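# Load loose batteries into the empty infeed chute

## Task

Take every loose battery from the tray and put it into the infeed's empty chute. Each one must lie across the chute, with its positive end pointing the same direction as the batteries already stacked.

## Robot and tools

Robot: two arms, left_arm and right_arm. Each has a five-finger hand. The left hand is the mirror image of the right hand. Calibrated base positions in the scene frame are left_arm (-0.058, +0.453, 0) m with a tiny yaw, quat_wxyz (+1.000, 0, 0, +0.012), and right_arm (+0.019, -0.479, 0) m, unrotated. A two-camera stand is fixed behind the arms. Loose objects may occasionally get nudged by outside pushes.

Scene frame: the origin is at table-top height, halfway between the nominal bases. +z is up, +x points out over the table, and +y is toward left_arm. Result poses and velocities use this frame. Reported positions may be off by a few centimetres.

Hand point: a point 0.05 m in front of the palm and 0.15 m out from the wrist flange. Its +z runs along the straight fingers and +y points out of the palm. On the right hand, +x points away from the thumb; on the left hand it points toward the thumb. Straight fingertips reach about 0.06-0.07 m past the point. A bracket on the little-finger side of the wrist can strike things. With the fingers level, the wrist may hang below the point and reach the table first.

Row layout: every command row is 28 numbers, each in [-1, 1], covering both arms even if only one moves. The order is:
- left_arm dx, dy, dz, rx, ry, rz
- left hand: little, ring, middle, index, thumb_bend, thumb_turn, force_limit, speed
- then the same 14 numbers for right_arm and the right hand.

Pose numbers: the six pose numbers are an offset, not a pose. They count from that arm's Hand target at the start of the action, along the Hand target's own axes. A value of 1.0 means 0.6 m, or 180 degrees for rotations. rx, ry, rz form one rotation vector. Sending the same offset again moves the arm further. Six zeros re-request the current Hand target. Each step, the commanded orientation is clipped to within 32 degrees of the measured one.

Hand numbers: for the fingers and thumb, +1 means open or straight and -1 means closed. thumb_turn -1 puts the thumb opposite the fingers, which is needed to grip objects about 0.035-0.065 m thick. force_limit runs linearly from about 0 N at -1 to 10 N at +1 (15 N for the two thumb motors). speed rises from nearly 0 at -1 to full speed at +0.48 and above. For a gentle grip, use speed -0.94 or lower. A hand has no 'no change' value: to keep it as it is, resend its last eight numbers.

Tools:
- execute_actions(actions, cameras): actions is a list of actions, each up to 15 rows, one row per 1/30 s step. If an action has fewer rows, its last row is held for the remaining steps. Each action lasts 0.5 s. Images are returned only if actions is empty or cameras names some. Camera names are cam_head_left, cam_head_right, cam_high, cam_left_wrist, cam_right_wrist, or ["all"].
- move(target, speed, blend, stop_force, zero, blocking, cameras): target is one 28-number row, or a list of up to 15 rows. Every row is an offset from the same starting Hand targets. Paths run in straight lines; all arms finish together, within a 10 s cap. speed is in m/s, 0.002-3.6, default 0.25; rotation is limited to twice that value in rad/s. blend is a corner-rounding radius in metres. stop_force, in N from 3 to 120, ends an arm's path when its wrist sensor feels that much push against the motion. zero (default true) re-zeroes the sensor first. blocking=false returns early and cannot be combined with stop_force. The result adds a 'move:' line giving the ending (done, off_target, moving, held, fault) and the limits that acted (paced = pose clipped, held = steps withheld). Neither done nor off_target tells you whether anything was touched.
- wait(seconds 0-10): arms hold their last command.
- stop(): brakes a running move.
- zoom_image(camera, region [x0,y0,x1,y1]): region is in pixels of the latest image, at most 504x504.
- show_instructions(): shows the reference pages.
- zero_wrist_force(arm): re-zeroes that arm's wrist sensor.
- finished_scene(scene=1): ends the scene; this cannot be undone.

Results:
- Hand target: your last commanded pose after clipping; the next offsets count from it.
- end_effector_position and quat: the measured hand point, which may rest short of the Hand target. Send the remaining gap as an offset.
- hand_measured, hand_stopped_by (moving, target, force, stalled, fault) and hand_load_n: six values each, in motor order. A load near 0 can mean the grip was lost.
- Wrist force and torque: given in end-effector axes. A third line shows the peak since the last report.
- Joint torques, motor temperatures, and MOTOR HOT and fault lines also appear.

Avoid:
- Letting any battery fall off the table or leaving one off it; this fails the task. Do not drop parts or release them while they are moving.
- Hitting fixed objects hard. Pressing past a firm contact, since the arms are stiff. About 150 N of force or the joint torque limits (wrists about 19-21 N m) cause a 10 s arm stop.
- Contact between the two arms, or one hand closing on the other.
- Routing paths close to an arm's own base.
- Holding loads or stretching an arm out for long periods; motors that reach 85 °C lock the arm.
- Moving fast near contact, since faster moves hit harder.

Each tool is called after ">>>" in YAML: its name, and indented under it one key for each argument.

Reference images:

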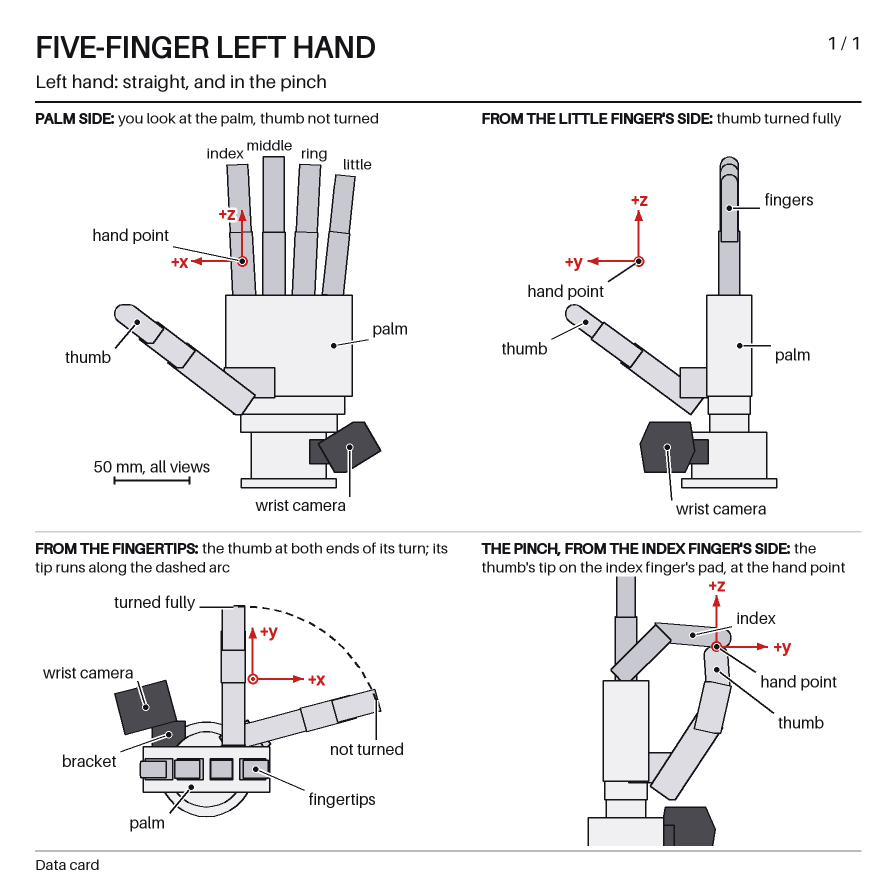

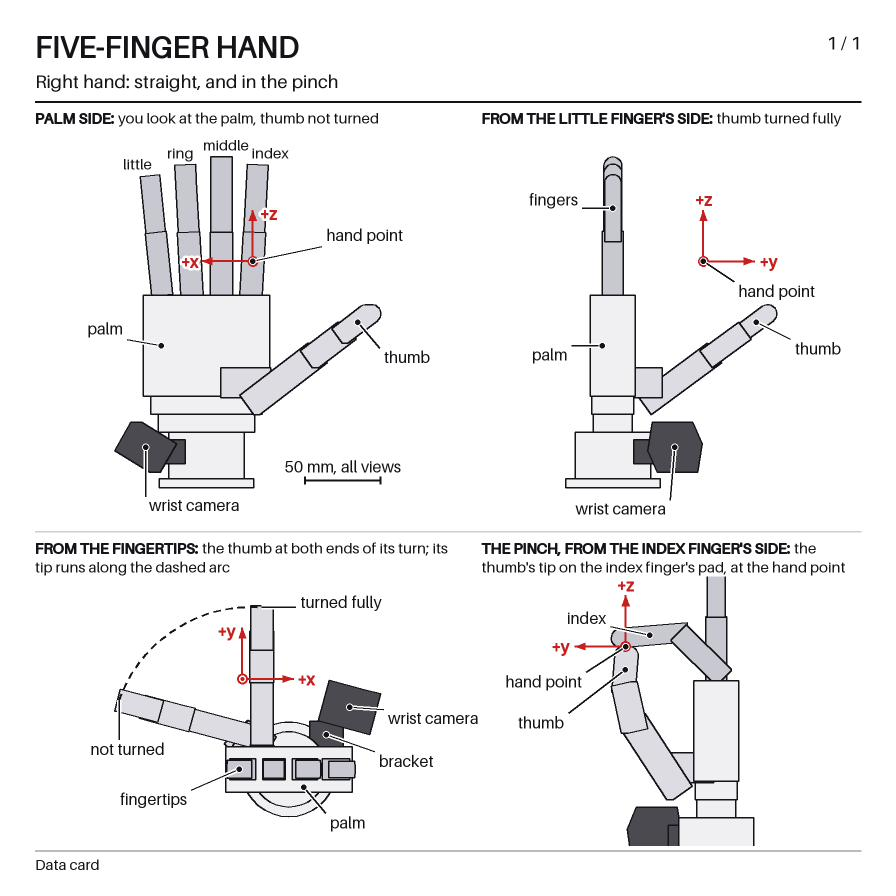

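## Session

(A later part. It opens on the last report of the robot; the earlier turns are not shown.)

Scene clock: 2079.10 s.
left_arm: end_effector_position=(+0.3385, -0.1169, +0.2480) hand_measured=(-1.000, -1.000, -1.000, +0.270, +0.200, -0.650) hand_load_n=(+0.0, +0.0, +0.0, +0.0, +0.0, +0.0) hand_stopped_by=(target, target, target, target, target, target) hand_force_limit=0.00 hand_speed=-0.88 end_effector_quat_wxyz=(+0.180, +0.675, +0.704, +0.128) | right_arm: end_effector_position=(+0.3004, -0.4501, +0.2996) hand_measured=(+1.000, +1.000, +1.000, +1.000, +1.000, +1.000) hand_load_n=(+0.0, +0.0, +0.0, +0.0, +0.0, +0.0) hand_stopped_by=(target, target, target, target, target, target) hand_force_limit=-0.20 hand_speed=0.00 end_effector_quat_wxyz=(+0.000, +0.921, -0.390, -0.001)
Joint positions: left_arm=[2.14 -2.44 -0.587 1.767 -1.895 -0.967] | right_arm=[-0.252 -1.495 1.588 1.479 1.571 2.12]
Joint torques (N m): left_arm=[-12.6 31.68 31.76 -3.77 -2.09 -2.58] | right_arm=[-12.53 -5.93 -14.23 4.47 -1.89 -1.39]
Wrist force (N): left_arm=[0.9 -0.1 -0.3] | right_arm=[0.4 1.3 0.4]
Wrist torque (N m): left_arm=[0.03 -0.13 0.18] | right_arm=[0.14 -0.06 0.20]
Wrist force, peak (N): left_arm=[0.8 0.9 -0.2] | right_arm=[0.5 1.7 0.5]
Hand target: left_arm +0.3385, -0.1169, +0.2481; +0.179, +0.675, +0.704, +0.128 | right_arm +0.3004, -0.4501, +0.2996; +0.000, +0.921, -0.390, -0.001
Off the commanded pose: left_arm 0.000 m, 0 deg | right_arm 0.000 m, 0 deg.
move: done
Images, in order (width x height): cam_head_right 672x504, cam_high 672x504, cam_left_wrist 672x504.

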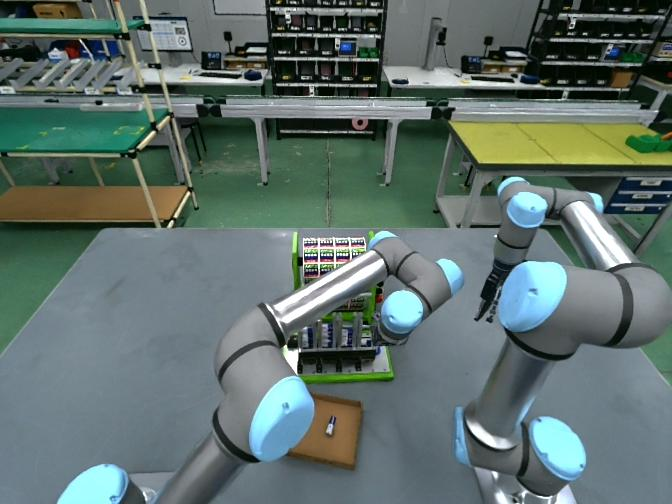

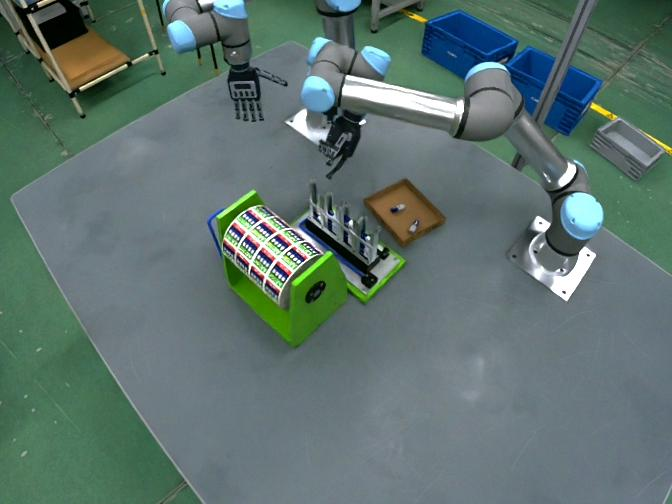

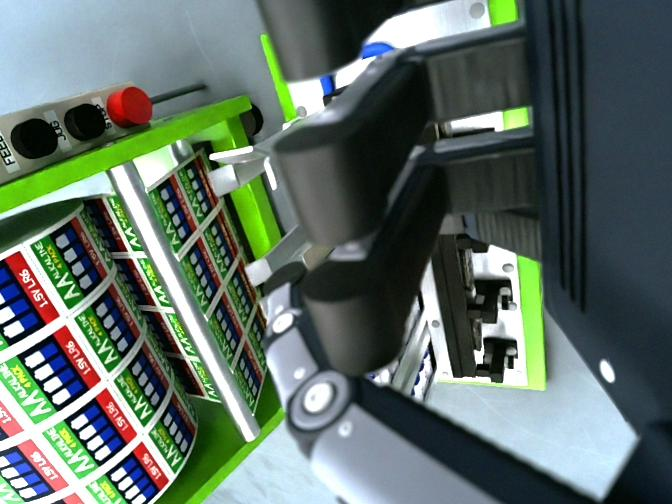

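>>> move:
  target:
    - [0.044, -0.0702, -0.0773, 0, 0, 0, -1, -1, -1, 0.3, 0.2, -0.65, -0.3, -0.5, 0, 0, 0, 0, 0, 0, 1, 1, 1, 1, 1, 1, -0.2, 0]
    - [0.202, -0.2488, -0.1197, 0.4060, -0.1313, -0.4320, -1, -1, -1, 0.3, 0.2, -0.65, -0.3, -0.5, 0, 0, 0, 0, 0, 0, 1, 1, 1, 1, 1, 1, -0.2, 0]
  speed: 0.25
  blend: [0.03, 0]

>>> execute_actions:
  actions:
    - [[0,0,0,0,0,0,1,1,-1,0.3,0.2,-0.65,-0.3,0.0,0,0,0,0,0,0,1,1,1,1,1,1,-0.2,0]]
  cameras: ["cam_left_wrist", "cam_high", "cam_head_right"]

Scene clock: 2131.33 s.
left_arm: end_effector_position=(+0.1701, +0.0002, +0.2401) hand_measured=(-1.000, -1.000, -1.000, +0.300, +0.200, -0.650) hand_load_n=(+0.0, +0.0, +0.0, +0.0, +0.0, +0.0) hand_stopped_by=(target, target, target, target, target, target) hand_force_limit=-0.30 hand_speed=-0.50 end_effector_quat_wxyz=(-0.066, +0.103, +0.837, -0.533) | right_arm: end_effector_position=(+0.3004, -0.4501, +0.2996) hand_measured=(+1.000, +1.000, +1.000, +1.000, +1.000, +1.000) hand_load_n=(+0.0, -0.5, +0.0, +0.0, +0.0, +0.0) hand_stopped_by=(target, target, target, target, target, target) hand_force_limit=-0.20 hand_speed=0.00 end_effector_quat_wxyz=(+0.000, +0.921, -0.390, -0.001)
Joint positions: left_arm=[2.74 -1.842 -1.676 2.222 -0.456 -1.875] | right_arm=[-0.252 -1.495 1.588 1.479 1.571 2.12]
Joint torques (N m): left_arm=[10.41 39.5 7.39 -0.18 2.65 -2.85] | right_arm=[-11.35 -6.24 -14.07 4.46 -1.93 -1.6]
Wrist force (N): left_arm=[-0.1 -1.0 -0.2] | right_arm=[0.4 1.4 0.5]
Wrist torque (N m): left_arm=[-0.04 0.02 0.00] | right_arm=[0.15 -0.08 0.21]
Wrist force, peak (N): left_arm=[1.3 2.9 1.2] | right_arm=[0.5 1.7 0.6]
Hand target: left_arm +0.1701, +0.0002, +0.2401; -0.066, +0.103, +0.837, -0.533 | right_arm +0.3004, -0.4501, +0.2996; +0.000, +0.921, -0.390, -0.001
Off the commanded pose: left_arm 0.000 m, 0 deg | right_arm 0.000 m, 0 deg.
move: done

Scene clock: 2132.37 s.
left_arm: end_effector_position=(+0.1701, +0.0002, +0.2401) hand_measured=(+1.000, +1.000, -1.000, +0.300, +0.200, -0.650) hand_load_n=(+0.5, +0.0, +0.0, +0.0, +0.0, +0.0) hand_stopped_by=(target, target, target, target, target, target) hand_force_limit=-0.30 hand_speed=0.00 end_effector_quat_wxyz=(-0.066, +0.103, +0.837, -0.533) | right_arm: end_effector_position=(+0.3004, -0.4501, +0.2996) hand_measured=(+1.000, +1.000, +1.000, +1.000, +1.000, +1.000) hand_load_n=(+0.0, +0.0, +0.0, +0.0, +0.0, +0.5) hand_stopped_by=(target, target, target, target, target, target) hand_force_limit=-0.20 hand_speed=0.00 end_effector_quat_wxyz=(+0.000, +0.921, -0.390, -0.001)
Joint positions: left_arm=[2.74 -1.842 -1.676 2.222 -0.456 -1.875] | right_arm=[-0.252 -1.495 1.588 1.479 1.571 2.12]
Joint torques (N m): left_arm=[9.27 39.34 8.35 -0.71 1.91 -2.49] | right_arm=[-11.72 -5.55 -14.26 4.49 -1.93 -1.62]
Wrist force (N): left_arm=[-0.1 -0.9 0.0] | right_arm=[0.7 1.0 0.5]
Wrist torque (N m): left_arm=[-0.05 0.03 0.00] | right_arm=[0.10 -0.12 0.23]
Wrist force, peak (N): left_arm=[-0.3 -1.3 -0.1] | right_arm=[0.5 1.6 0.6]
Hand target: left_arm +0.1701, +0.0002, +0.2401; -0.066, +0.103, +0.837, -0.533 | right_arm +0.3004, -0.4501, +0.2996; +0.000, +0.921, -0.390, -0.001
Off the commanded pose: left_arm 0.000 m, 0 deg | right_arm 0.000 m, 0 deg.
Images, in order (width x height): cam_head_right 672x504, cam_high 672x504, cam_left_wrist 672x504.

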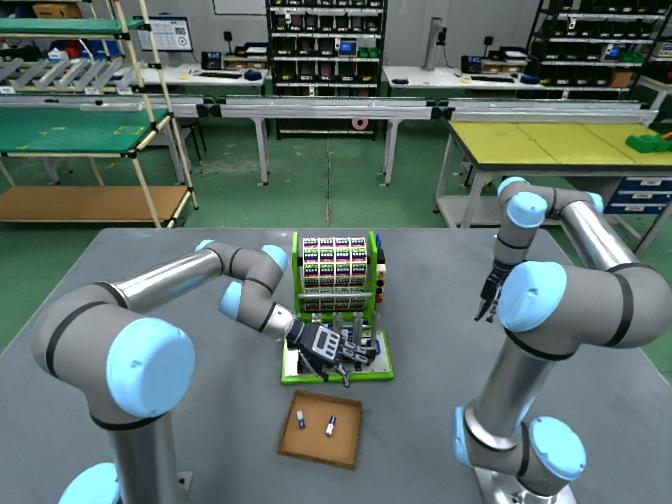

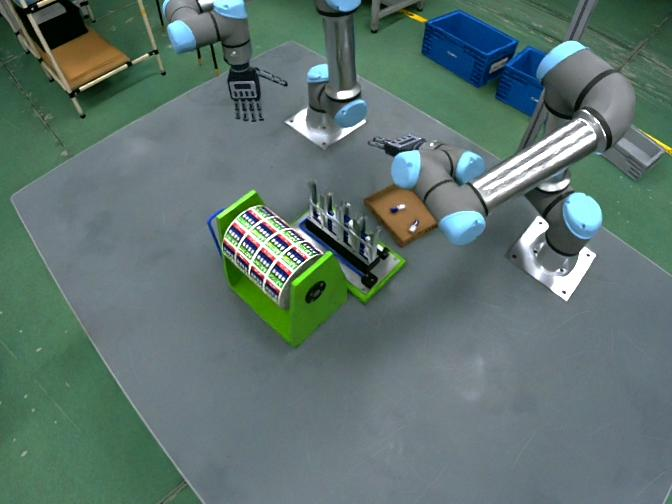

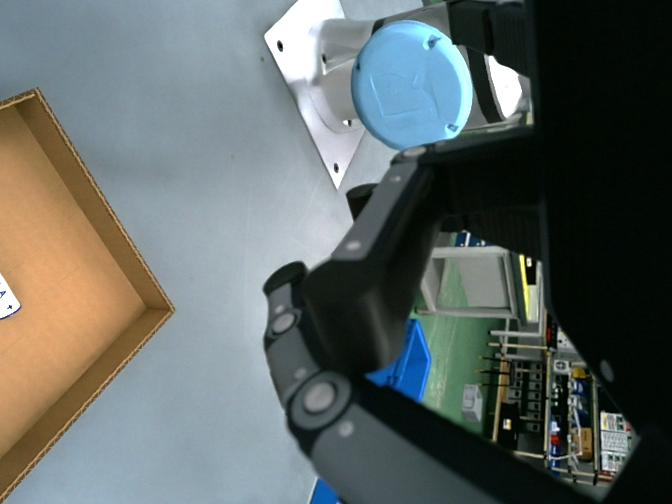

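>>> move:
  target:
    - [0.0101, 0.1968, 0.0911, 0, 0, 0, 1, 1, -1, 0.3, 0.2, -0.65, -0.3, 0.0, 0, 0, 0, 0, 0, 0, 1, 1, 1, 1, 1, 1, -0.2, 0]
  speed: 0.15
  cameras: ["cam_left_wrist", "cam_high", "cam_head_right"]

>>> zoom_image:
  camera: "cam_left_wrist"
  region: [0, 120, 250, 320]

Scene clock: 2142.10 s.
left_arm: end_effector_position=(+0.1642, +0.0022, +0.1101) hand_measured=(+1.000, +1.000, -1.000, +0.300, +0.200, -0.650) hand_load_n=(+0.0, +0.0, +0.0, +0.0, +0.0, +0.0) hand_stopped_by=(target, target, target, target, target, target) hand_force_limit=-0.30 hand_speed=0.00 end_effector_quat_wxyz=(-0.066, +0.103, +0.837, -0.533) | right_arm: end_effector_position=(+0.3004, -0.4501, +0.2996) hand_measured=(+1.000, +1.000, +1.000, +1.000, +1.000, +1.000) hand_load_n=(+0.0, +0.0, +0.0, +0.0, +0.0, +0.0) hand_stopped_by=(target, target, target, target, target, target) hand_force_limit=-0.20 hand_speed=0.00 end_effector_quat_wxyz=(+0.000, +0.921, -0.390, -0.001)
Joint positions: left_arm=[2.739 -1.989 -1.853 2.548 -0.456 -1.877] | right_arm=[-0.252 -1.495 1.588 1.479 1.571 2.12]
Joint torques (N m): left_arm=[-12.3 16.45 5.21 -0.45 -0.4 -2.48] | right_arm=[-12.29 -5.9 -14.49 4.56 -1.87 -1.39]
Wrist force (N): left_arm=[-0.4 -1.0 0.3] | right_arm=[0.5 1.3 0.3]
Wrist torque (N m): left_arm=[-0.14 0.10 -0.02] | right_arm=[0.15 -0.08 0.21]
Wrist force, peak (N): left_arm=[0.0 -2.4 -0.6] | right_arm=[0.4 1.6 0.7]
Hand target: left_arm +0.1642, +0.0022, +0.1100; -0.066, +0.103, +0.837, -0.533 | right_arm +0.3004, -0.4501, +0.2996; +0.000, +0.921, -0.390, -0.001
Off the commanded pose: left_arm 0.000 m, 0 deg | right_arm 0.000 m, 0 deg.
move: done
Images, in order (width x height): cam_head_right 672x504, cam_high 672x504, cam_left_wrist 672x504.

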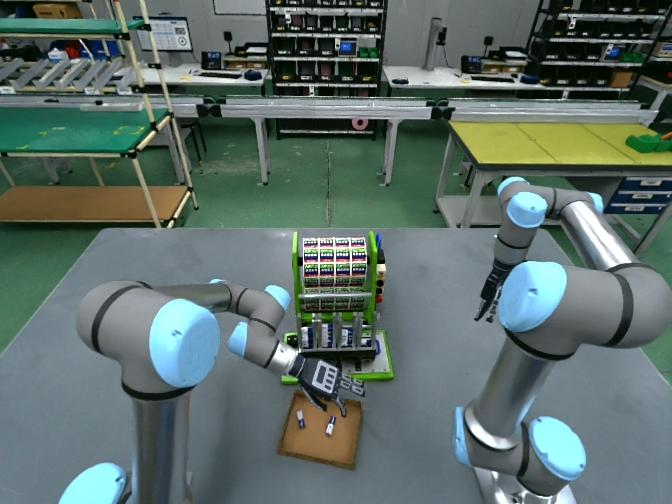

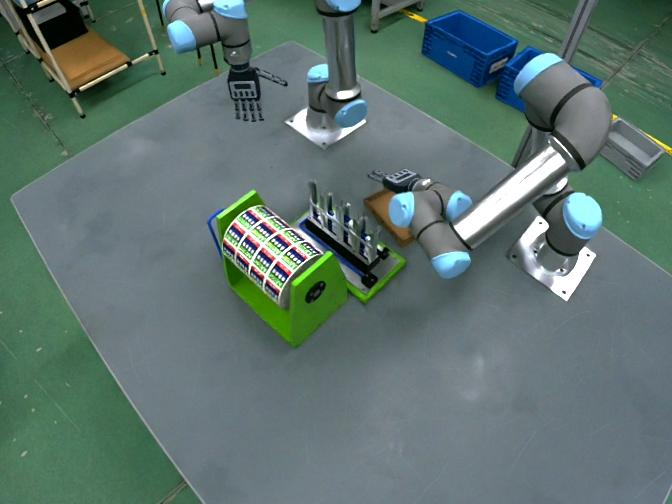

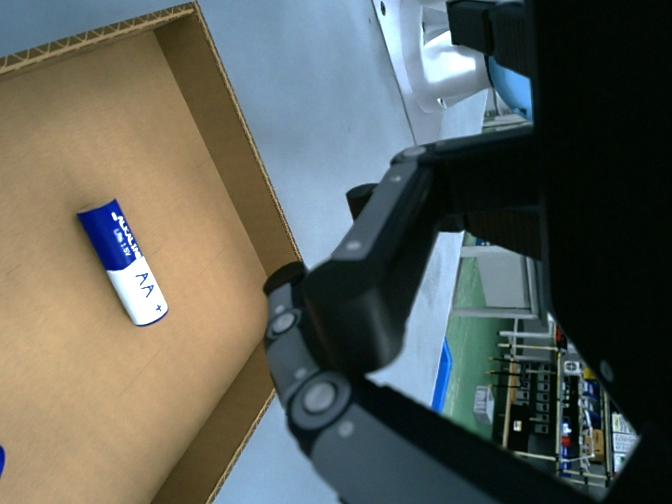

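Scaled by 2.016 from the camera's 672x504 image, which has a finer 960x720 frame.

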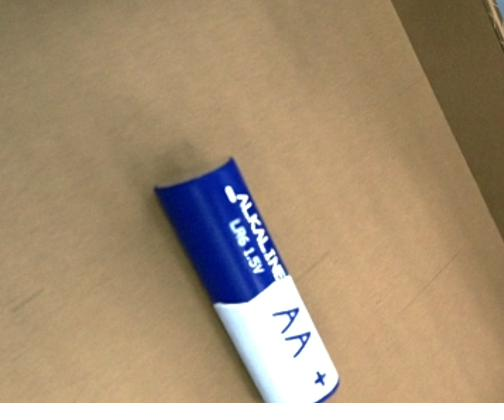

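>>> move:
  target:
    - [0.0055, 0.0618, 0.0252, 0, 0.0237, 0.011, 1, 1, -1, 0.3, 0.2, -0.65, -0.3, 0.0, 0, 0, 0, 0, 0, 0, 1, 1, 1, 1, 1, 1, -0.2, 0]
  speed: 0.1
  cameras: ["cam_left_wrist", "cam_head_right"]

>>> zoom_image:
  camera: "cam_left_wrist"
  region: [120, 120, 360, 360]

Scene clock: 2169.83 s.
left_arm: end_effector_position=(+0.1616, +0.0050, +0.0700) hand_measured=(+1.000, +1.000, -1.000, +0.300, +0.200, -0.650) hand_load_n=(-0.5, +0.0, +0.0, +0.0, +0.0, +0.0) hand_stopped_by=(target, target, target, target, target, target) hand_force_limit=-0.30 hand_speed=0.00 end_effector_quat_wxyz=(-0.088, +0.137, +0.832, -0.530) | right_arm: end_effector_position=(+0.3004, -0.4501, +0.2996) hand_measured=(+1.000, +1.000, +1.000, +1.000, +1.000, +1.000) hand_load_n=(+0.0, +0.0, +0.0, +0.0, +0.0, +0.0) hand_stopped_by=(target, target, target, target, target, target) hand_force_limit=-0.20 hand_speed=0.00 end_effector_quat_wxyz=(+0.000, +0.921, -0.390, -0.001)
Joint positions: left_arm=[2.741 -2.114 -1.843 2.491 -0.44 -1.688] | right_arm=[-0.252 -1.495 1.588 1.479 1.571 2.12]
Joint torques (N m): left_arm=[-11.7 20.46 22.12 -4.08 3.01 3.12] | right_arm=[-12.36 -5.2 -14.42 4.55 -1.9 -1.39]
Wrist force (N): left_arm=[-0.4 -0.9 0.2] | right_arm=[0.7 1.1 0.3]
Wrist torque (N m): left_arm=[-0.17 0.11 -0.19] | right_arm=[0.13 -0.11 0.21]
Wrist force, peak (N): left_arm=[-0.3 -1.6 0.1] | right_arm=[0.7 1.7 0.7]
Hand target: left_arm +0.1615, +0.0049, +0.0700; -0.088, +0.137, +0.832, -0.530 | right_arm +0.3004, -0.4501, +0.2996; +0.000, +0.921, -0.390, -0.001
Off the commanded pose: left_arm 0.000 m, 0 deg | right_arm 0.000 m, 0 deg.
move: done
Images, in order (width x height): cam_head_right 672x504, cam_left_wrist 672x504.

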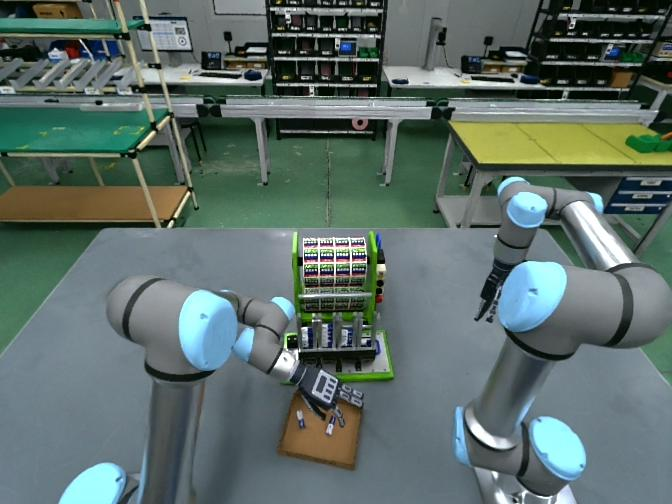

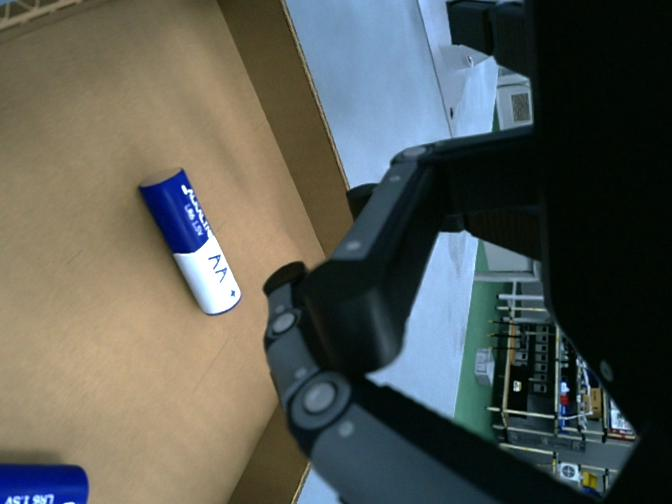

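Scaled by 2.100 from the camera's 672x504 image, which has a finer 960x720 frame.

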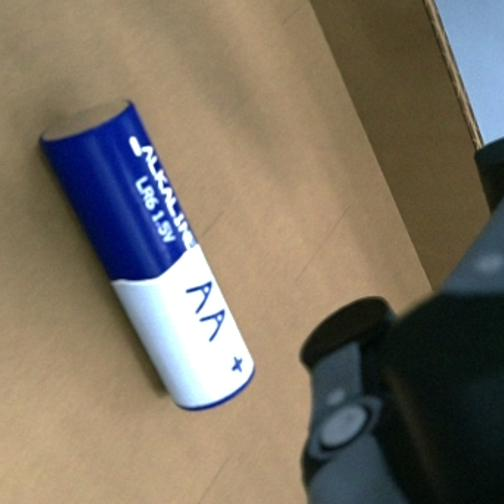

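>>> move:
  target:
    - [-0.0125, 0.0385, 0.018, 0, 0, 0, 1, 1, -1, 0.3, 0.2, -0.65, -0.3, 0.0, 0, 0, 0, 0, 0, 0, 1, 1, 1, 1, 1, 1, -0.2, 0]
  speed: 0.05
  cameras: ["cam_left_wrist"]

>>> zoom_image:
  camera: "cam_left_wrist"
  region: [160, 120, 400, 360]

Scene clock: 2194.60 s.
left_arm: end_effector_position=(+0.1686, +0.0026, +0.0446) hand_measured=(+1.000, +1.000, -1.000, +0.300, +0.200, -0.650) hand_load_n=(+0.0, +0.0, +0.0, +0.0, +0.0, +0.0) hand_stopped_by=(target, target, target, target, target, target) hand_force_limit=-0.30 hand_speed=0.00 end_effector_quat_wxyz=(-0.088, +0.137, +0.832, -0.530) | right_arm: end_effector_position=(+0.3004, -0.4501, +0.2996) hand_measured=(+1.000, +1.000, +1.000, +1.000, +1.000, +1.000) hand_load_n=(+0.0, +0.0, +0.0, +0.0, +0.0, +0.0) hand_stopped_by=(target, target, target, target, target, target) hand_force_limit=-0.20 hand_speed=0.00 end_effector_quat_wxyz=(+0.000, +0.921, -0.390, -0.001)
Joint positions: left_arm=[2.742 -2.172 -1.831 2.535 -0.44 -1.685] | right_arm=[-0.252 -1.495 1.588 1.479 1.571 2.12]
Joint torques (N m): left_arm=[0.85 20.33 22.82 -0.6 1.88 -1.73] | right_arm=[-11.31 -4.93 -14.45 4.4 -1.99 -1.5]
Wrist force (N): left_arm=[-0.3 -0.9 0.0] | right_arm=[0.6 1.3 0.9]
Wrist torque (N m): left_arm=[-0.13 0.09 -0.19] | right_arm=[0.12 -0.12 0.21]
Wrist force, peak (N): left_arm=[-0.1 -1.3 0.0] | right_arm=[0.6 1.7 0.5]
Hand target: left_arm +0.1686, +0.0025, +0.0445; -0.088, +0.137, +0.832, -0.530 | right_arm +0.3004, -0.4501, +0.2996; +0.000, +0.921, -0.390, -0.001
Off the commanded pose: left_arm 0.000 m, 0 deg | right_arm 0.000 m, 0 deg.
move: done
Images, in order (width x height): cam_left_wrist 672x504.

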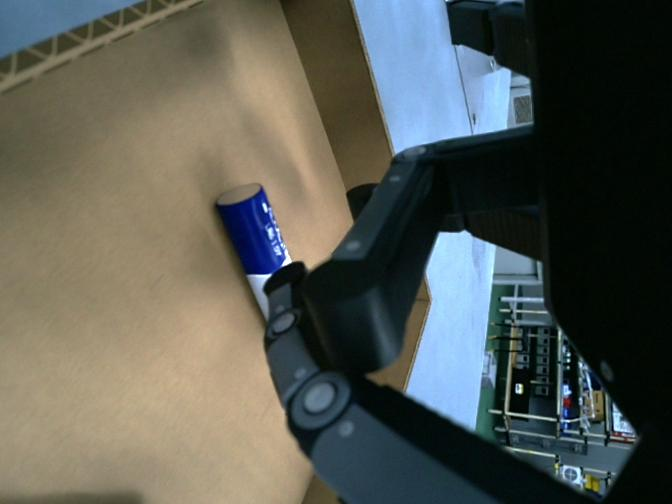

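Scaled by 2.100 from the camera's 672x504 image, which has a finer 960x720 frame.

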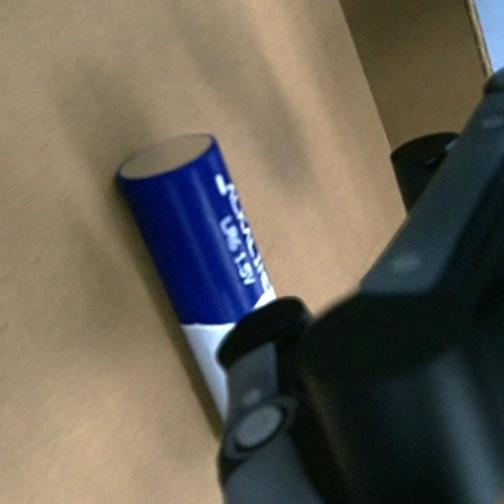

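>>> move:
  target:
    - [0.0017, 0.0133, 0.0111, 0, -0.0075, -0.0035, 1, 1, -1, 0.3, 0.2, -0.65, -0.3, 0.0, 0, 0, 0, 0, 0, 0, 1, 1, 1, 1, 1, 1, -0.2, 0]
  speed: 0.04
  cameras: ["cam_left_wrist"]

>>> zoom_image:
  camera: "cam_left_wrist"
  region: [180, 140, 380, 340]

Scene clock: 2211.73 s.
left_arm: end_effector_position=(+0.1668, +0.0004, +0.0345) hand_measured=(+1.000, +1.000, -1.000, +0.300, +0.200, -0.650) hand_load_n=(+0.0, +0.0, +0.0, +0.0, +0.0, +0.0) hand_stopped_by=(target, target, target, target, target, target) hand_force_limit=-0.30 hand_speed=0.00 end_effector_quat_wxyz=(-0.081, +0.126, +0.834, -0.531) | right_arm: end_effector_position=(+0.3004, -0.4501, +0.2996) hand_measured=(+1.000, +1.000, +1.000, +1.000, +1.000, +1.000) hand_load_n=(+0.0, +0.0, +0.0, +0.0, +0.0, +0.0) hand_stopped_by=(target, target, target, target, target, target) hand_force_limit=-0.20 hand_speed=0.00 end_effector_quat_wxyz=(+0.000, +0.921, -0.390, -0.001)
Joint positions: left_arm=[2.736 -2.169 -1.851 2.618 -0.444 -1.758] | right_arm=[-0.252 -1.495 1.588 1.479 1.571 2.12]
Joint torques (N m): left_arm=[-13.74 48.26 2.74 -0.54 -0.29 -2.3] | right_arm=[-12.17 -5.66 -13.73 4.51 -1.88 -1.28]
Wrist force (N): left_arm=[-0.5 -1.3 0.3] | right_arm=[0.4 1.3 0.7]
Wrist torque (N m): left_arm=[-0.20 0.14 0.04] | right_arm=[0.12 -0.07 0.22]
Wrist force, peak (N): left_arm=[-0.7 -1.4 0.4] | right_arm=[0.7 1.5 0.9]
Hand target: left_arm +0.1668, +0.0004, +0.0345; -0.081, +0.126, +0.834, -0.531 | right_arm +0.3004, -0.4501, +0.2996; +0.000, +0.921, -0.390, -0.001
Off the commanded pose: left_arm 0.000 m, 0 deg | right_arm 0.000 m, 0 deg.
move: done
Images, in order (width x height): cam_left_wrist 672x504.

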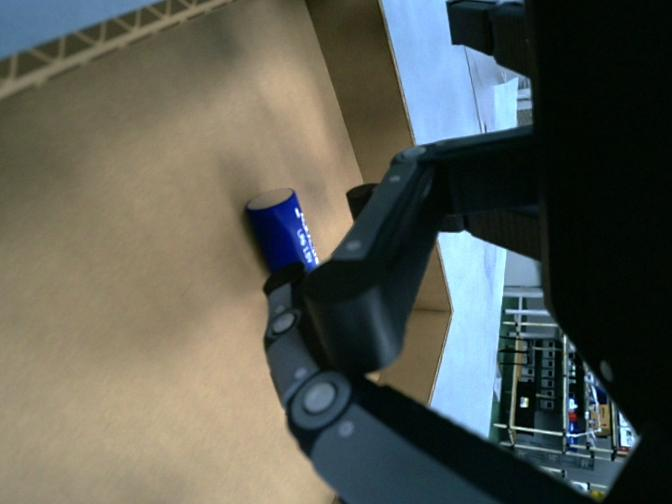

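Scaled by 2.520 from the camera's 672x504 image, which has a finer 960x720 frame.

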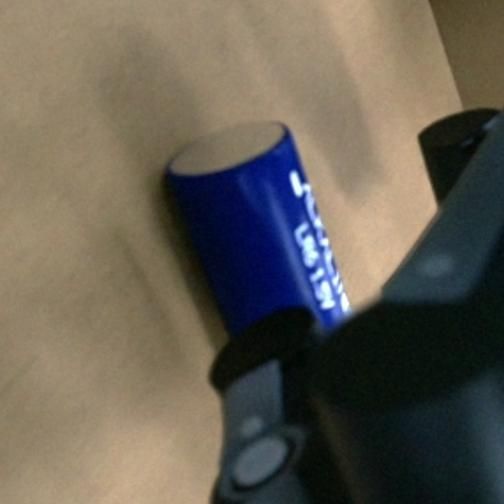

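>>> move:
  target:
    - [0.0033, 0.0138, 0.0100, 0, 0, 0, 1, 1, -1, 0.3, 0.2, -0.65, -0.3, 0.0, 0, 0, 0, 0, 0, 0, 1, 1, 1, 1, 1, 1, -0.2, 0]
  speed: 0.02
  stop_force: 3
  cameras: ["cam_left_wrist"]

>>> zoom_image:
  camera: "cam_left_wrist"
  region: [180, 140, 380, 340]

Scene clock: 2230.93 s.
left_arm: end_effector_position=(+0.1643, -0.0009, +0.0244) hand_measured=(+1.000, +1.000, -1.000, +0.300, +0.200, -0.650) hand_load_n=(+0.0, +0.0, +0.0, +0.0, +0.0, +0.0) hand_stopped_by=(target, target, target, target, target, target) hand_force_limit=-0.30 hand_speed=0.00 end_effector_quat_wxyz=(-0.081, +0.126, +0.834, -0.531) | right_arm: end_effector_position=(+0.3004, -0.4501, +0.2996) hand_measured=(+1.000, +1.000, +1.000, +1.000, +1.000, +1.000) hand_load_n=(+0.0, +0.0, +0.0, +0.0, +0.0, +0.0) hand_stopped_by=(target, target, target, target, target, target) hand_force_limit=-0.20 hand_speed=0.00 end_effector_quat_wxyz=(+0.000, +0.921, -0.390, -0.001)
Joint positions: left_arm=[2.731 -2.184 -1.858 2.651 -0.445 -1.771] | right_arm=[-0.252 -1.495 1.588 1.479 1.571 2.12]
Joint torques (N m): left_arm=[-78.58 0.53 2.18 -2.08 -0.31 -2.41] | right_arm=[-11.69 -5.43 -13.97 4.51 -2.01 -1.36]
Wrist force (N): left_arm=[-0.5 -1.2 0.3] | right_arm=[0.5 1.3 0.7]
Wrist torque (N m): left_arm=[-0.18 0.12 0.04] | right_arm=[0.12 -0.10 0.21]
Wrist force, peak (N): left_arm=[-1.0 -1.8 0.1] | right_arm=[0.7 1.6 0.5]
Hand target: left_arm +0.1643, -0.0009, +0.0244; -0.081, +0.126, +0.834, -0.531 | right_arm +0.3004, -0.4501, +0.2996; +0.000, +0.921, -0.390, -0.001
Off the commanded pose: left_arm 0.000 m, 0 deg | right_arm 0.000 m, 0 deg.
move: done
Images, in order (width x height): cam_left_wrist 672x504.

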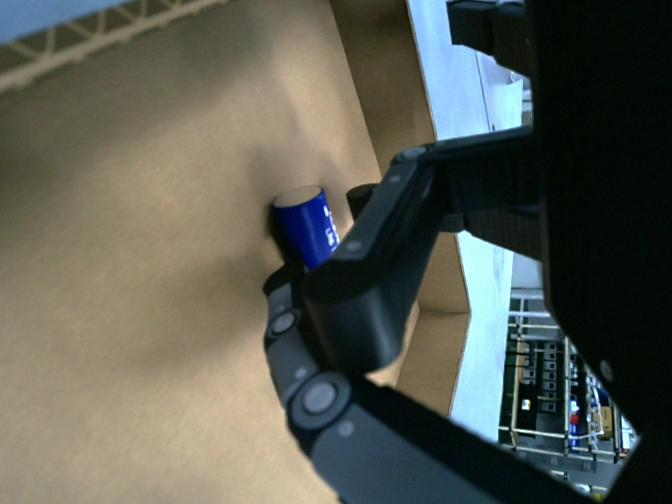

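Scaled by 2.520 from the camera's 672x504 image, which has a finer 960x720 frame.

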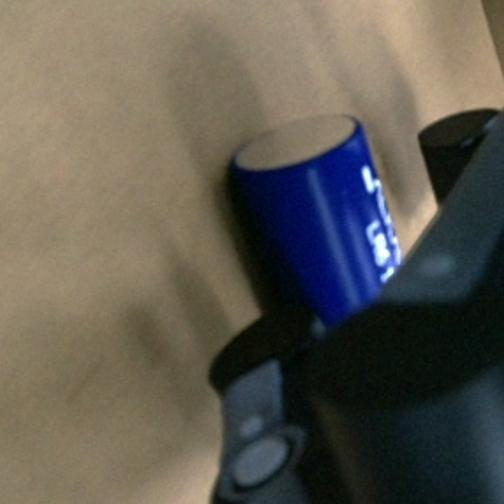

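>>> execute_actions:
  actions:
    - [[0,0,0,0,0,0,1,1,-1,-0.3,0.2,-0.65,-0.4,-0.94,0,0,0,0,0,0,1,1,1,1,1,1,-0.2,0]]

>>> wait:
  seconds: 3
  cameras: ["cam_left_wrist"]

>>> zoom_image:
  camera: "cam_left_wrist"
  region: [180, 140, 380, 340]

Scene clock: 2237.43 s.
left_arm: end_effector_position=(+0.1643, -0.0009, +0.0244) hand_measured=(+1.000, +1.000, -1.000, -0.070, +0.200, -0.650) hand_load_n=(+0.0, -0.5, +0.0, +4.5, +3.0, +0.0) hand_stopped_by=(target, target, target, force, target, target) hand_force_limit=-0.40 hand_speed=-0.94 end_effector_quat_wxyz=(-0.081, +0.126, +0.834, -0.531) | right_arm: end_effector_position=(+0.3004, -0.4501, +0.2996) hand_measured=(+1.000, +1.000, +1.000, +1.000, +1.000, +1.000) hand_load_n=(+0.0, +0.0, +0.0, +0.0, +0.0, +0.0) hand_stopped_by=(target, target, target, target, target, target) hand_force_limit=-0.20 hand_speed=0.00 end_effector_quat_wxyz=(+0.000, +0.921, -0.390, -0.001)
Joint positions: left_arm=[2.731 -2.184 -1.858 2.651 -0.445 -1.771] | right_arm=[-0.252 -1.495 1.588 1.479 1.571 2.12]
Joint torques (N m): left_arm=[-80.43 1.76 12.28 -2.16 -0.26 -2.46] | right_arm=[-12.32 -6.01 -13.93 4.44 -2.09 -1.43]
Wrist force (N): left_arm=[-0.4 -1.9 0.2] | right_arm=[0.6 1.2 0.4]
Wrist torque (N m): left_arm=[-0.17 0.10 0.04] | right_arm=[0.13 -0.10 0.22]
Wrist force, peak (N): left_arm=[-0.3 -2.4 0.2] | right_arm=[0.6 1.8 0.6]
Hand target: left_arm +0.1643, -0.0009, +0.0244; -0.081, +0.126, +0.834, -0.531 | right_arm +0.3004, -0.4501, +0.2996; +0.000, +0.921, -0.390, -0.001
Off the commanded pose: left_arm 0.000 m, 0 deg | right_arm 0.000 m, 0 deg.

Scene clock: 2240.43 s.
left_arm: end_effector_position=(+0.1643, -0.0009, +0.0244) hand_measured=(+1.000, +1.000, -1.000, -0.070, +0.200, -0.650) hand_load_n=(+0.0, +0.0, +0.5, +4.5, +3.0, +0.0) hand_stopped_by=(target, target, target, force, target, target) hand_force_limit=-0.40 hand_speed=-0.94 end_effector_quat_wxyz=(-0.081, +0.126, +0.834, -0.531) | right_arm: end_effector_position=(+0.3004, -0.4501, +0.2996) hand_measured=(+1.000, +1.000, +1.000, +1.000, +1.000, +1.000) hand_load_n=(+0.0, +0.0, +0.0, +0.0, +0.0, +0.0) hand_stopped_by=(target, target, target, target, target, target) hand_force_limit=-0.20 hand_speed=0.00 end_effector_quat_wxyz=(+0.000, +0.921, -0.390, -0.001)
Joint positions: left_arm=[2.731 -2.184 -1.858 2.651 -0.445 -1.771] | right_arm=[-0.252 -1.495 1.588 1.479 1.571 2.12]
Joint torques (N m): left_arm=[-80.02 1.08 13.52 -2.29 -0.29 -2.04] | right_arm=[-10.88 -6.44 -13.3 4.51 -2.02 -1.32]
Wrist force (N): left_arm=[-0.4 -2.0 -0.1] | right_arm=[0.6 1.3 0.3]
Wrist torque (N m): left_arm=[-0.16 0.10 0.05] | right_arm=[0.15 -0.09 0.22]
Wrist force, peak (N): left_arm=[-0.3 -2.5 0.1] | right_arm=[0.6 1.8 0.4]
Hand target: left_arm +0.1643, -0.0009, +0.0244; -0.081, +0.126, +0.834, -0.531 | right_arm +0.3004, -0.4501, +0.2996; +0.000, +0.921, -0.390, -0.001
Off the commanded pose: left_arm 0.000 m, 0 deg | right_arm 0.000 m, 0 deg.
wait: 3.00 s; at rest by 0.17 s
Images, in order (width x height): cam_left_wrist 672x504.

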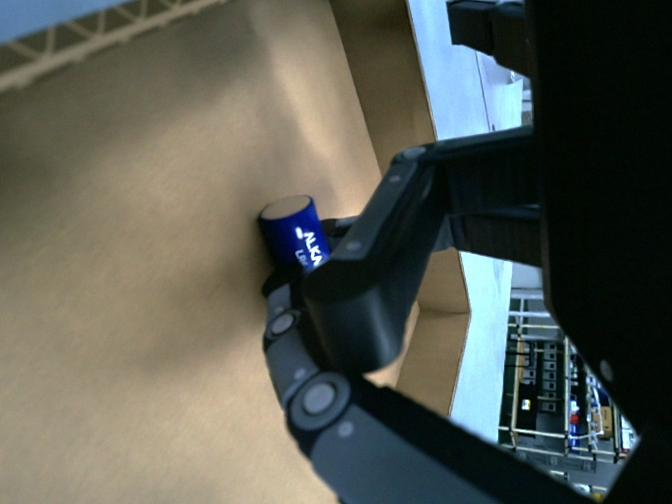

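Scaled by 2.520 from the camera's 672x504 image, which has a finer 960x720 frame.

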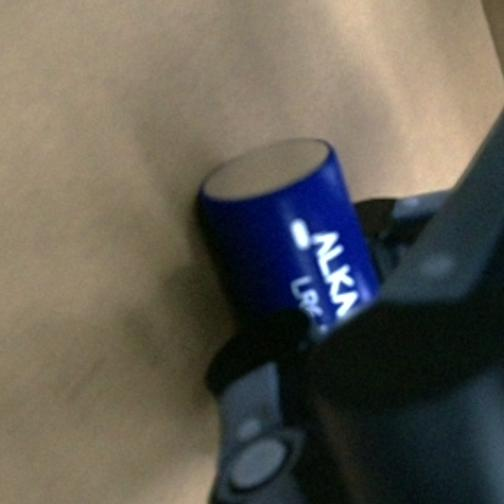

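>>> execute_actions:
  actions:
    - [[0,0,0,0,0,0,1,1,-1,-0.45,0.2,-0.65,0.0,-0.95,0,0,0,0,0,0,1,1,1,1,1,1,-0.2,0]]

>>> wait:
  seconds: 2

>>> move:
  target:
    - [0, -0.0302, -0.0141, 0, 0, 0, 1, 1, -1, -0.45, 0.2, -0.65, 0.0, -0.95, 0, 0, 0, 0, 0, 0, 1, 1, 1, 1, 1, 1, -0.2, 0]
  speed: 0.04
  cameras: ["cam_left_wrist", "cam_high"]

>>> zoom_image:
  camera: "cam_left_wrist"
  region: [240, 170, 360, 290]

Scene clock: 2252.63 s.
left_arm: end_effector_position=(+0.1643, -0.0009, +0.0244) hand_measured=(+1.000, +1.000, -1.000, -0.074, +0.200, -0.650) hand_load_n=(+0.0, +0.0, +0.0, +5.5, +3.5, +0.0) hand_stopped_by=(target, target, target, force, target, target) hand_force_limit=0.00 hand_speed=-0.95 end_effector_quat_wxyz=(-0.081, +0.126, +0.834, -0.531) | right_arm: end_effector_position=(+0.3004, -0.4501, +0.2996) hand_measured=(+1.000, +1.000, +1.000, +1.000, +1.000, +1.000) hand_load_n=(+0.0, +0.0, +0.0, +0.0, -0.5, +0.0) hand_stopped_by=(target, target, target, target, target, target) hand_force_limit=-0.20 hand_speed=0.00 end_effector_quat_wxyz=(+0.000, +0.921, -0.390, -0.001)
Joint positions: left_arm=[2.731 -2.184 -1.858 2.651 -0.445 -1.771] | right_arm=[-0.252 -1.495 1.588 1.479 1.571 2.12]
Joint torques (N m): left_arm=[-79.57 0.8 14.76 -2.33 -0.13 -1.06] | right_arm=[-11.57 -5.95 -13.21 4.27 -1.94 -1.37]
Wrist force (N): left_arm=[-0.4 -2.4 -0.4] | right_arm=[0.4 1.3 0.4]
Wrist torque (N m): left_arm=[-0.17 0.11 0.04] | right_arm=[0.14 -0.08 0.21]
Wrist force, peak (N): left_arm=[-0.6 -2.6 -0.2] | right_arm=[0.9 1.6 0.6]
Hand target: left_arm +0.1643, -0.0009, +0.0244; -0.081, +0.126, +0.834, -0.531 | right_arm +0.3004, -0.4501, +0.2996; +0.000, +0.921, -0.390, -0.001
Off the commanded pose: left_arm 0.000 m, 0 deg | right_arm 0.000 m, 0 deg.

Scene clock: 2254.63 s.
left_arm: end_effector_position=(+0.1643, -0.0009, +0.0244) hand_measured=(+1.000, +1.000, -1.000, -0.074, +0.200, -0.650) hand_load_n=(-0.5, +0.0, +0.0, +5.5, +3.5, -0.5) hand_stopped_by=(target, target, target, force, target, target) hand_force_limit=0.00 hand_speed=-0.95 end_effector_quat_wxyz=(-0.081, +0.126, +0.834, -0.531) | right_arm: end_effector_position=(+0.3004, -0.4501, +0.2996) hand_measured=(+1.000, +1.000, +1.000, +1.000, +1.000, +1.000) hand_load_n=(+0.0, +0.0, -0.5, +0.0, +0.0, +0.0) hand_stopped_by=(target, target, target, target, target, target) hand_force_limit=-0.20 hand_speed=0.00 end_effector_quat_wxyz=(+0.000, +0.921, -0.390, -0.001)
Joint positions: left_arm=[2.731 -2.184 -1.858 2.651 -0.445 -1.771] | right_arm=[-0.252 -1.495 1.588 1.479 1.571 2.12]
Joint torques (N m): left_arm=[-80.35 1 13.94 -2.1 -0.31 -1.16] | right_arm=[-11.17 -5.64 -12.46 4.39 -2.05 -1.51]
Wrist force (N): left_arm=[-0.6 -2.2 -0.1] | right_arm=[0.3 1.2 0.5]
Wrist torque (N m): left_arm=[-0.17 0.14 0.04] | right_arm=[0.12 -0.05 0.21]
Wrist force, peak (N): left_arm=[-0.5 -2.6 0.0] | right_arm=[0.7 1.6 0.6]
Hand target: left_arm +0.1643, -0.0009, +0.0244; -0.081, +0.126, +0.834, -0.531 | right_arm +0.3004, -0.4501, +0.2996; +0.000, +0.921, -0.390, -0.001
Off the commanded pose: left_arm 0.000 m, 0 deg | right_arm 0.000 m, 0 deg.
wait: 2.00 s; at rest by 0.17 s

Scene clock: 2255.57 s.
left_arm: end_effector_position=(+0.1643, -0.0009, +0.0443) hand_measured=(+1.000, +1.000, -1.000, -0.074, +0.202, -0.650) hand_load_n=(+0.0, +0.0, -0.5, +5.0, +4.0, +0.0) hand_stopped_by=(target, target, target, force, target, target) hand_force_limit=0.00 hand_speed=-0.95 end_effector_quat_wxyz=(-0.081, +0.126, +0.834, -0.531) | right_arm: end_effector_position=(+0.3004, -0.4501, +0.2996) hand_measured=(+1.000, +1.000, +1.000, +1.000, +1.000, +1.000) hand_load_n=(+0.0, +0.0, +0.0, +0.0, +0.0, +0.0) hand_stopped_by=(target, target, target, target, target, target) hand_force_limit=-0.20 hand_speed=0.00 end_effector_quat_wxyz=(+0.000, +0.921, -0.390, -0.001)
Joint positions: left_arm=[2.731 -2.147 -1.851 2.607 -0.445 -1.771] | right_arm=[-0.252 -1.495 1.588 1.479 1.571 2.12]
Joint torques (N m): left_arm=[8.02 47.3 24.3 -4.11 -0.11 2.04] | right_arm=[-12.25 -6.19 -13.54 4.46 -1.71 -1.36]
Wrist force (N): left_arm=[-0.5 -0.8 0.7] | right_arm=[0.4 1.4 0.5]
Wrist torque (N m): left_arm=[-0.17 0.14 0.02] | right_arm=[0.15 -0.06 0.22]
Wrist force, peak (N): left_arm=[-0.4 -2.5 0.0] | right_arm=[0.7 1.5 0.5]
Hand target: left_arm +0.1643, -0.0009, +0.0444; -0.081, +0.126, +0.834, -0.531 | right_arm +0.3004, -0.4501, +0.2996; +0.000, +0.921, -0.390, -0.001
Off the commanded pose: left_arm 0.000 m, 0 deg | right_arm 0.000 m, 0 deg.
move: done
Images, in order (width x height): cam_high 672x504, cam_left_wrist 672x504.

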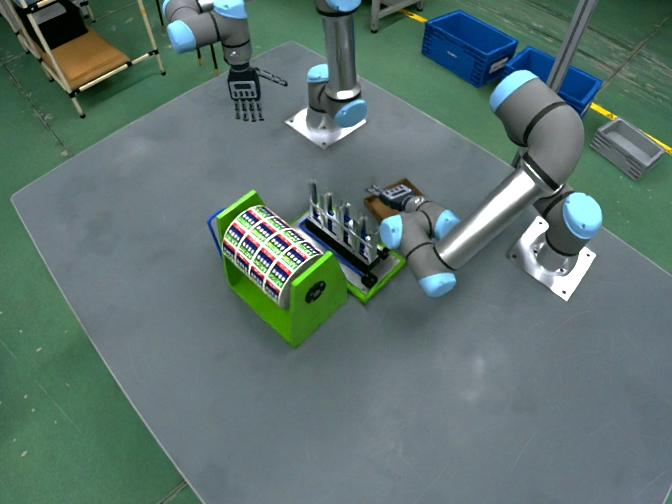

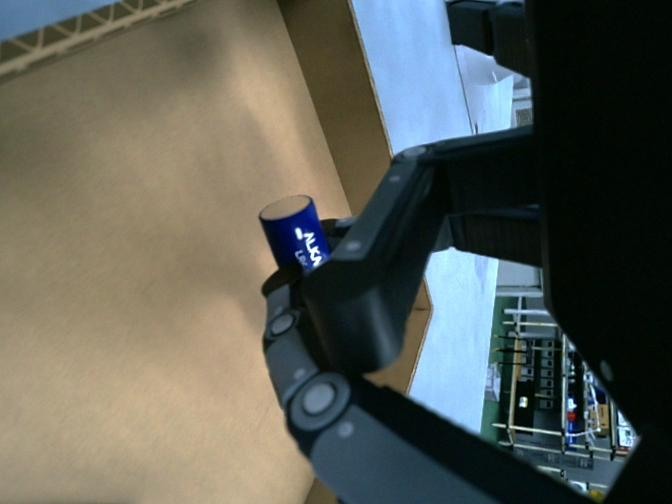

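Scaled by 4.200 from the camera's 672x504 image, which has a finer 960x720 frame.

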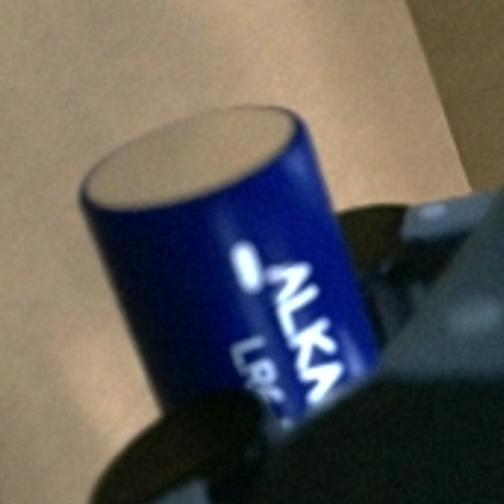

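>>> move:
  target:
    - [-0.0067, -0.1752, -0.0802, 0, 0, 0, 1, 1, -1, -0.45, 0.2, -0.65, 0.0, -0.95, 0, 0, 0, 0, 0, 0, 1, 1, 1, 1, 1, 1, -0.2, 0]
    - [-0.2278, -0.3692, -0.0788, -0.4135, 0.1241, 0.4146, 1, 1, -1, -0.45, 0.2, -0.65, 0.0, -0.95, 0, 0, 0, 0, 0, 0, 1, 1, 1, 1, 1, 1, -0.2, 0]
  speed: 0.2
  blend: [0.02, 0]
  cameras: ["cam_high"]

Scene clock: 2288.60 s.
left_arm: end_effector_position=(+0.2799, -0.0903, +0.2650) hand_measured=(+1.000, +1.000, -1.000, -0.074, +0.202, -0.650) hand_load_n=(+0.0, +0.0, +0.0, +5.5, +4.0, +0.0) hand_stopped_by=(target, target, target, force, target, target) hand_force_limit=0.00 hand_speed=-0.95 end_effector_quat_wxyz=(+0.180, +0.675, +0.704, +0.128) | right_arm: end_effector_position=(+0.3004, -0.4501, +0.2996) hand_measured=(+1.000, +1.000, +1.000, +1.000, +1.000, +1.000) hand_load_n=(+0.0, +0.0, +0.0, +0.0, +0.0, +0.0) hand_stopped_by=(target, target, target, target, target, target) hand_force_limit=-0.20 hand_speed=0.00 end_effector_quat_wxyz=(+0.000, +0.921, -0.390, -0.001)
Joint positions: left_arm=[2.081 -2.28 -0.832 1.833 -1.913 -1.028] | right_arm=[-0.252 -1.495 1.588 1.479 1.571 2.12]
Joint torques (N m): left_arm=[-12.92 29.6 7.9 -0.42 -2.39 2.4] | right_arm=[-12.06 -6.11 -12.72 4.51 -1.93 -1.32]
Wrist force (N): left_arm=[0.3 -0.6 -0.2] | right_arm=[0.4 1.2 0.2]
Wrist torque (N m): left_arm=[-0.07 -0.07 -0.04] | right_arm=[0.14 -0.06 0.21]
Wrist force, peak (N): left_arm=[-0.4 -1.5 -0.1] | right_arm=[0.7 1.7 0.5]
Hand target: left_arm +0.2799, -0.0902, +0.2650; +0.180, +0.675, +0.704, +0.128 | right_arm +0.3004, -0.4501, +0.2996; +0.000, +0.921, -0.390, -0.001
Off the commanded pose: left_arm 0.000 m, 0 deg | right_arm 0.000 m, 0 deg.
move: done
Images, in order (width x height): cam_high 672x504.

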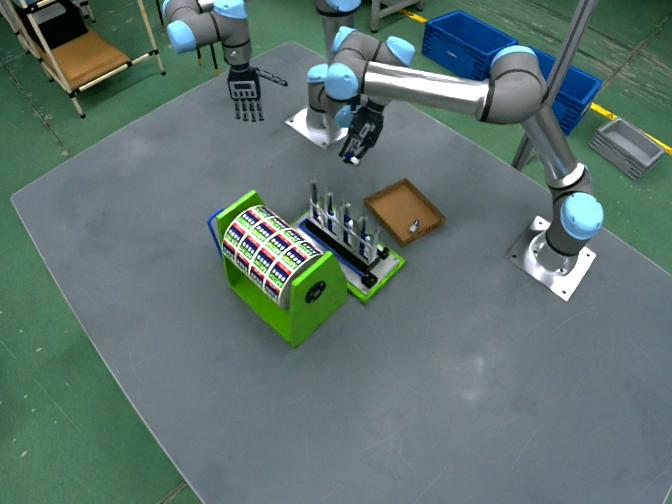

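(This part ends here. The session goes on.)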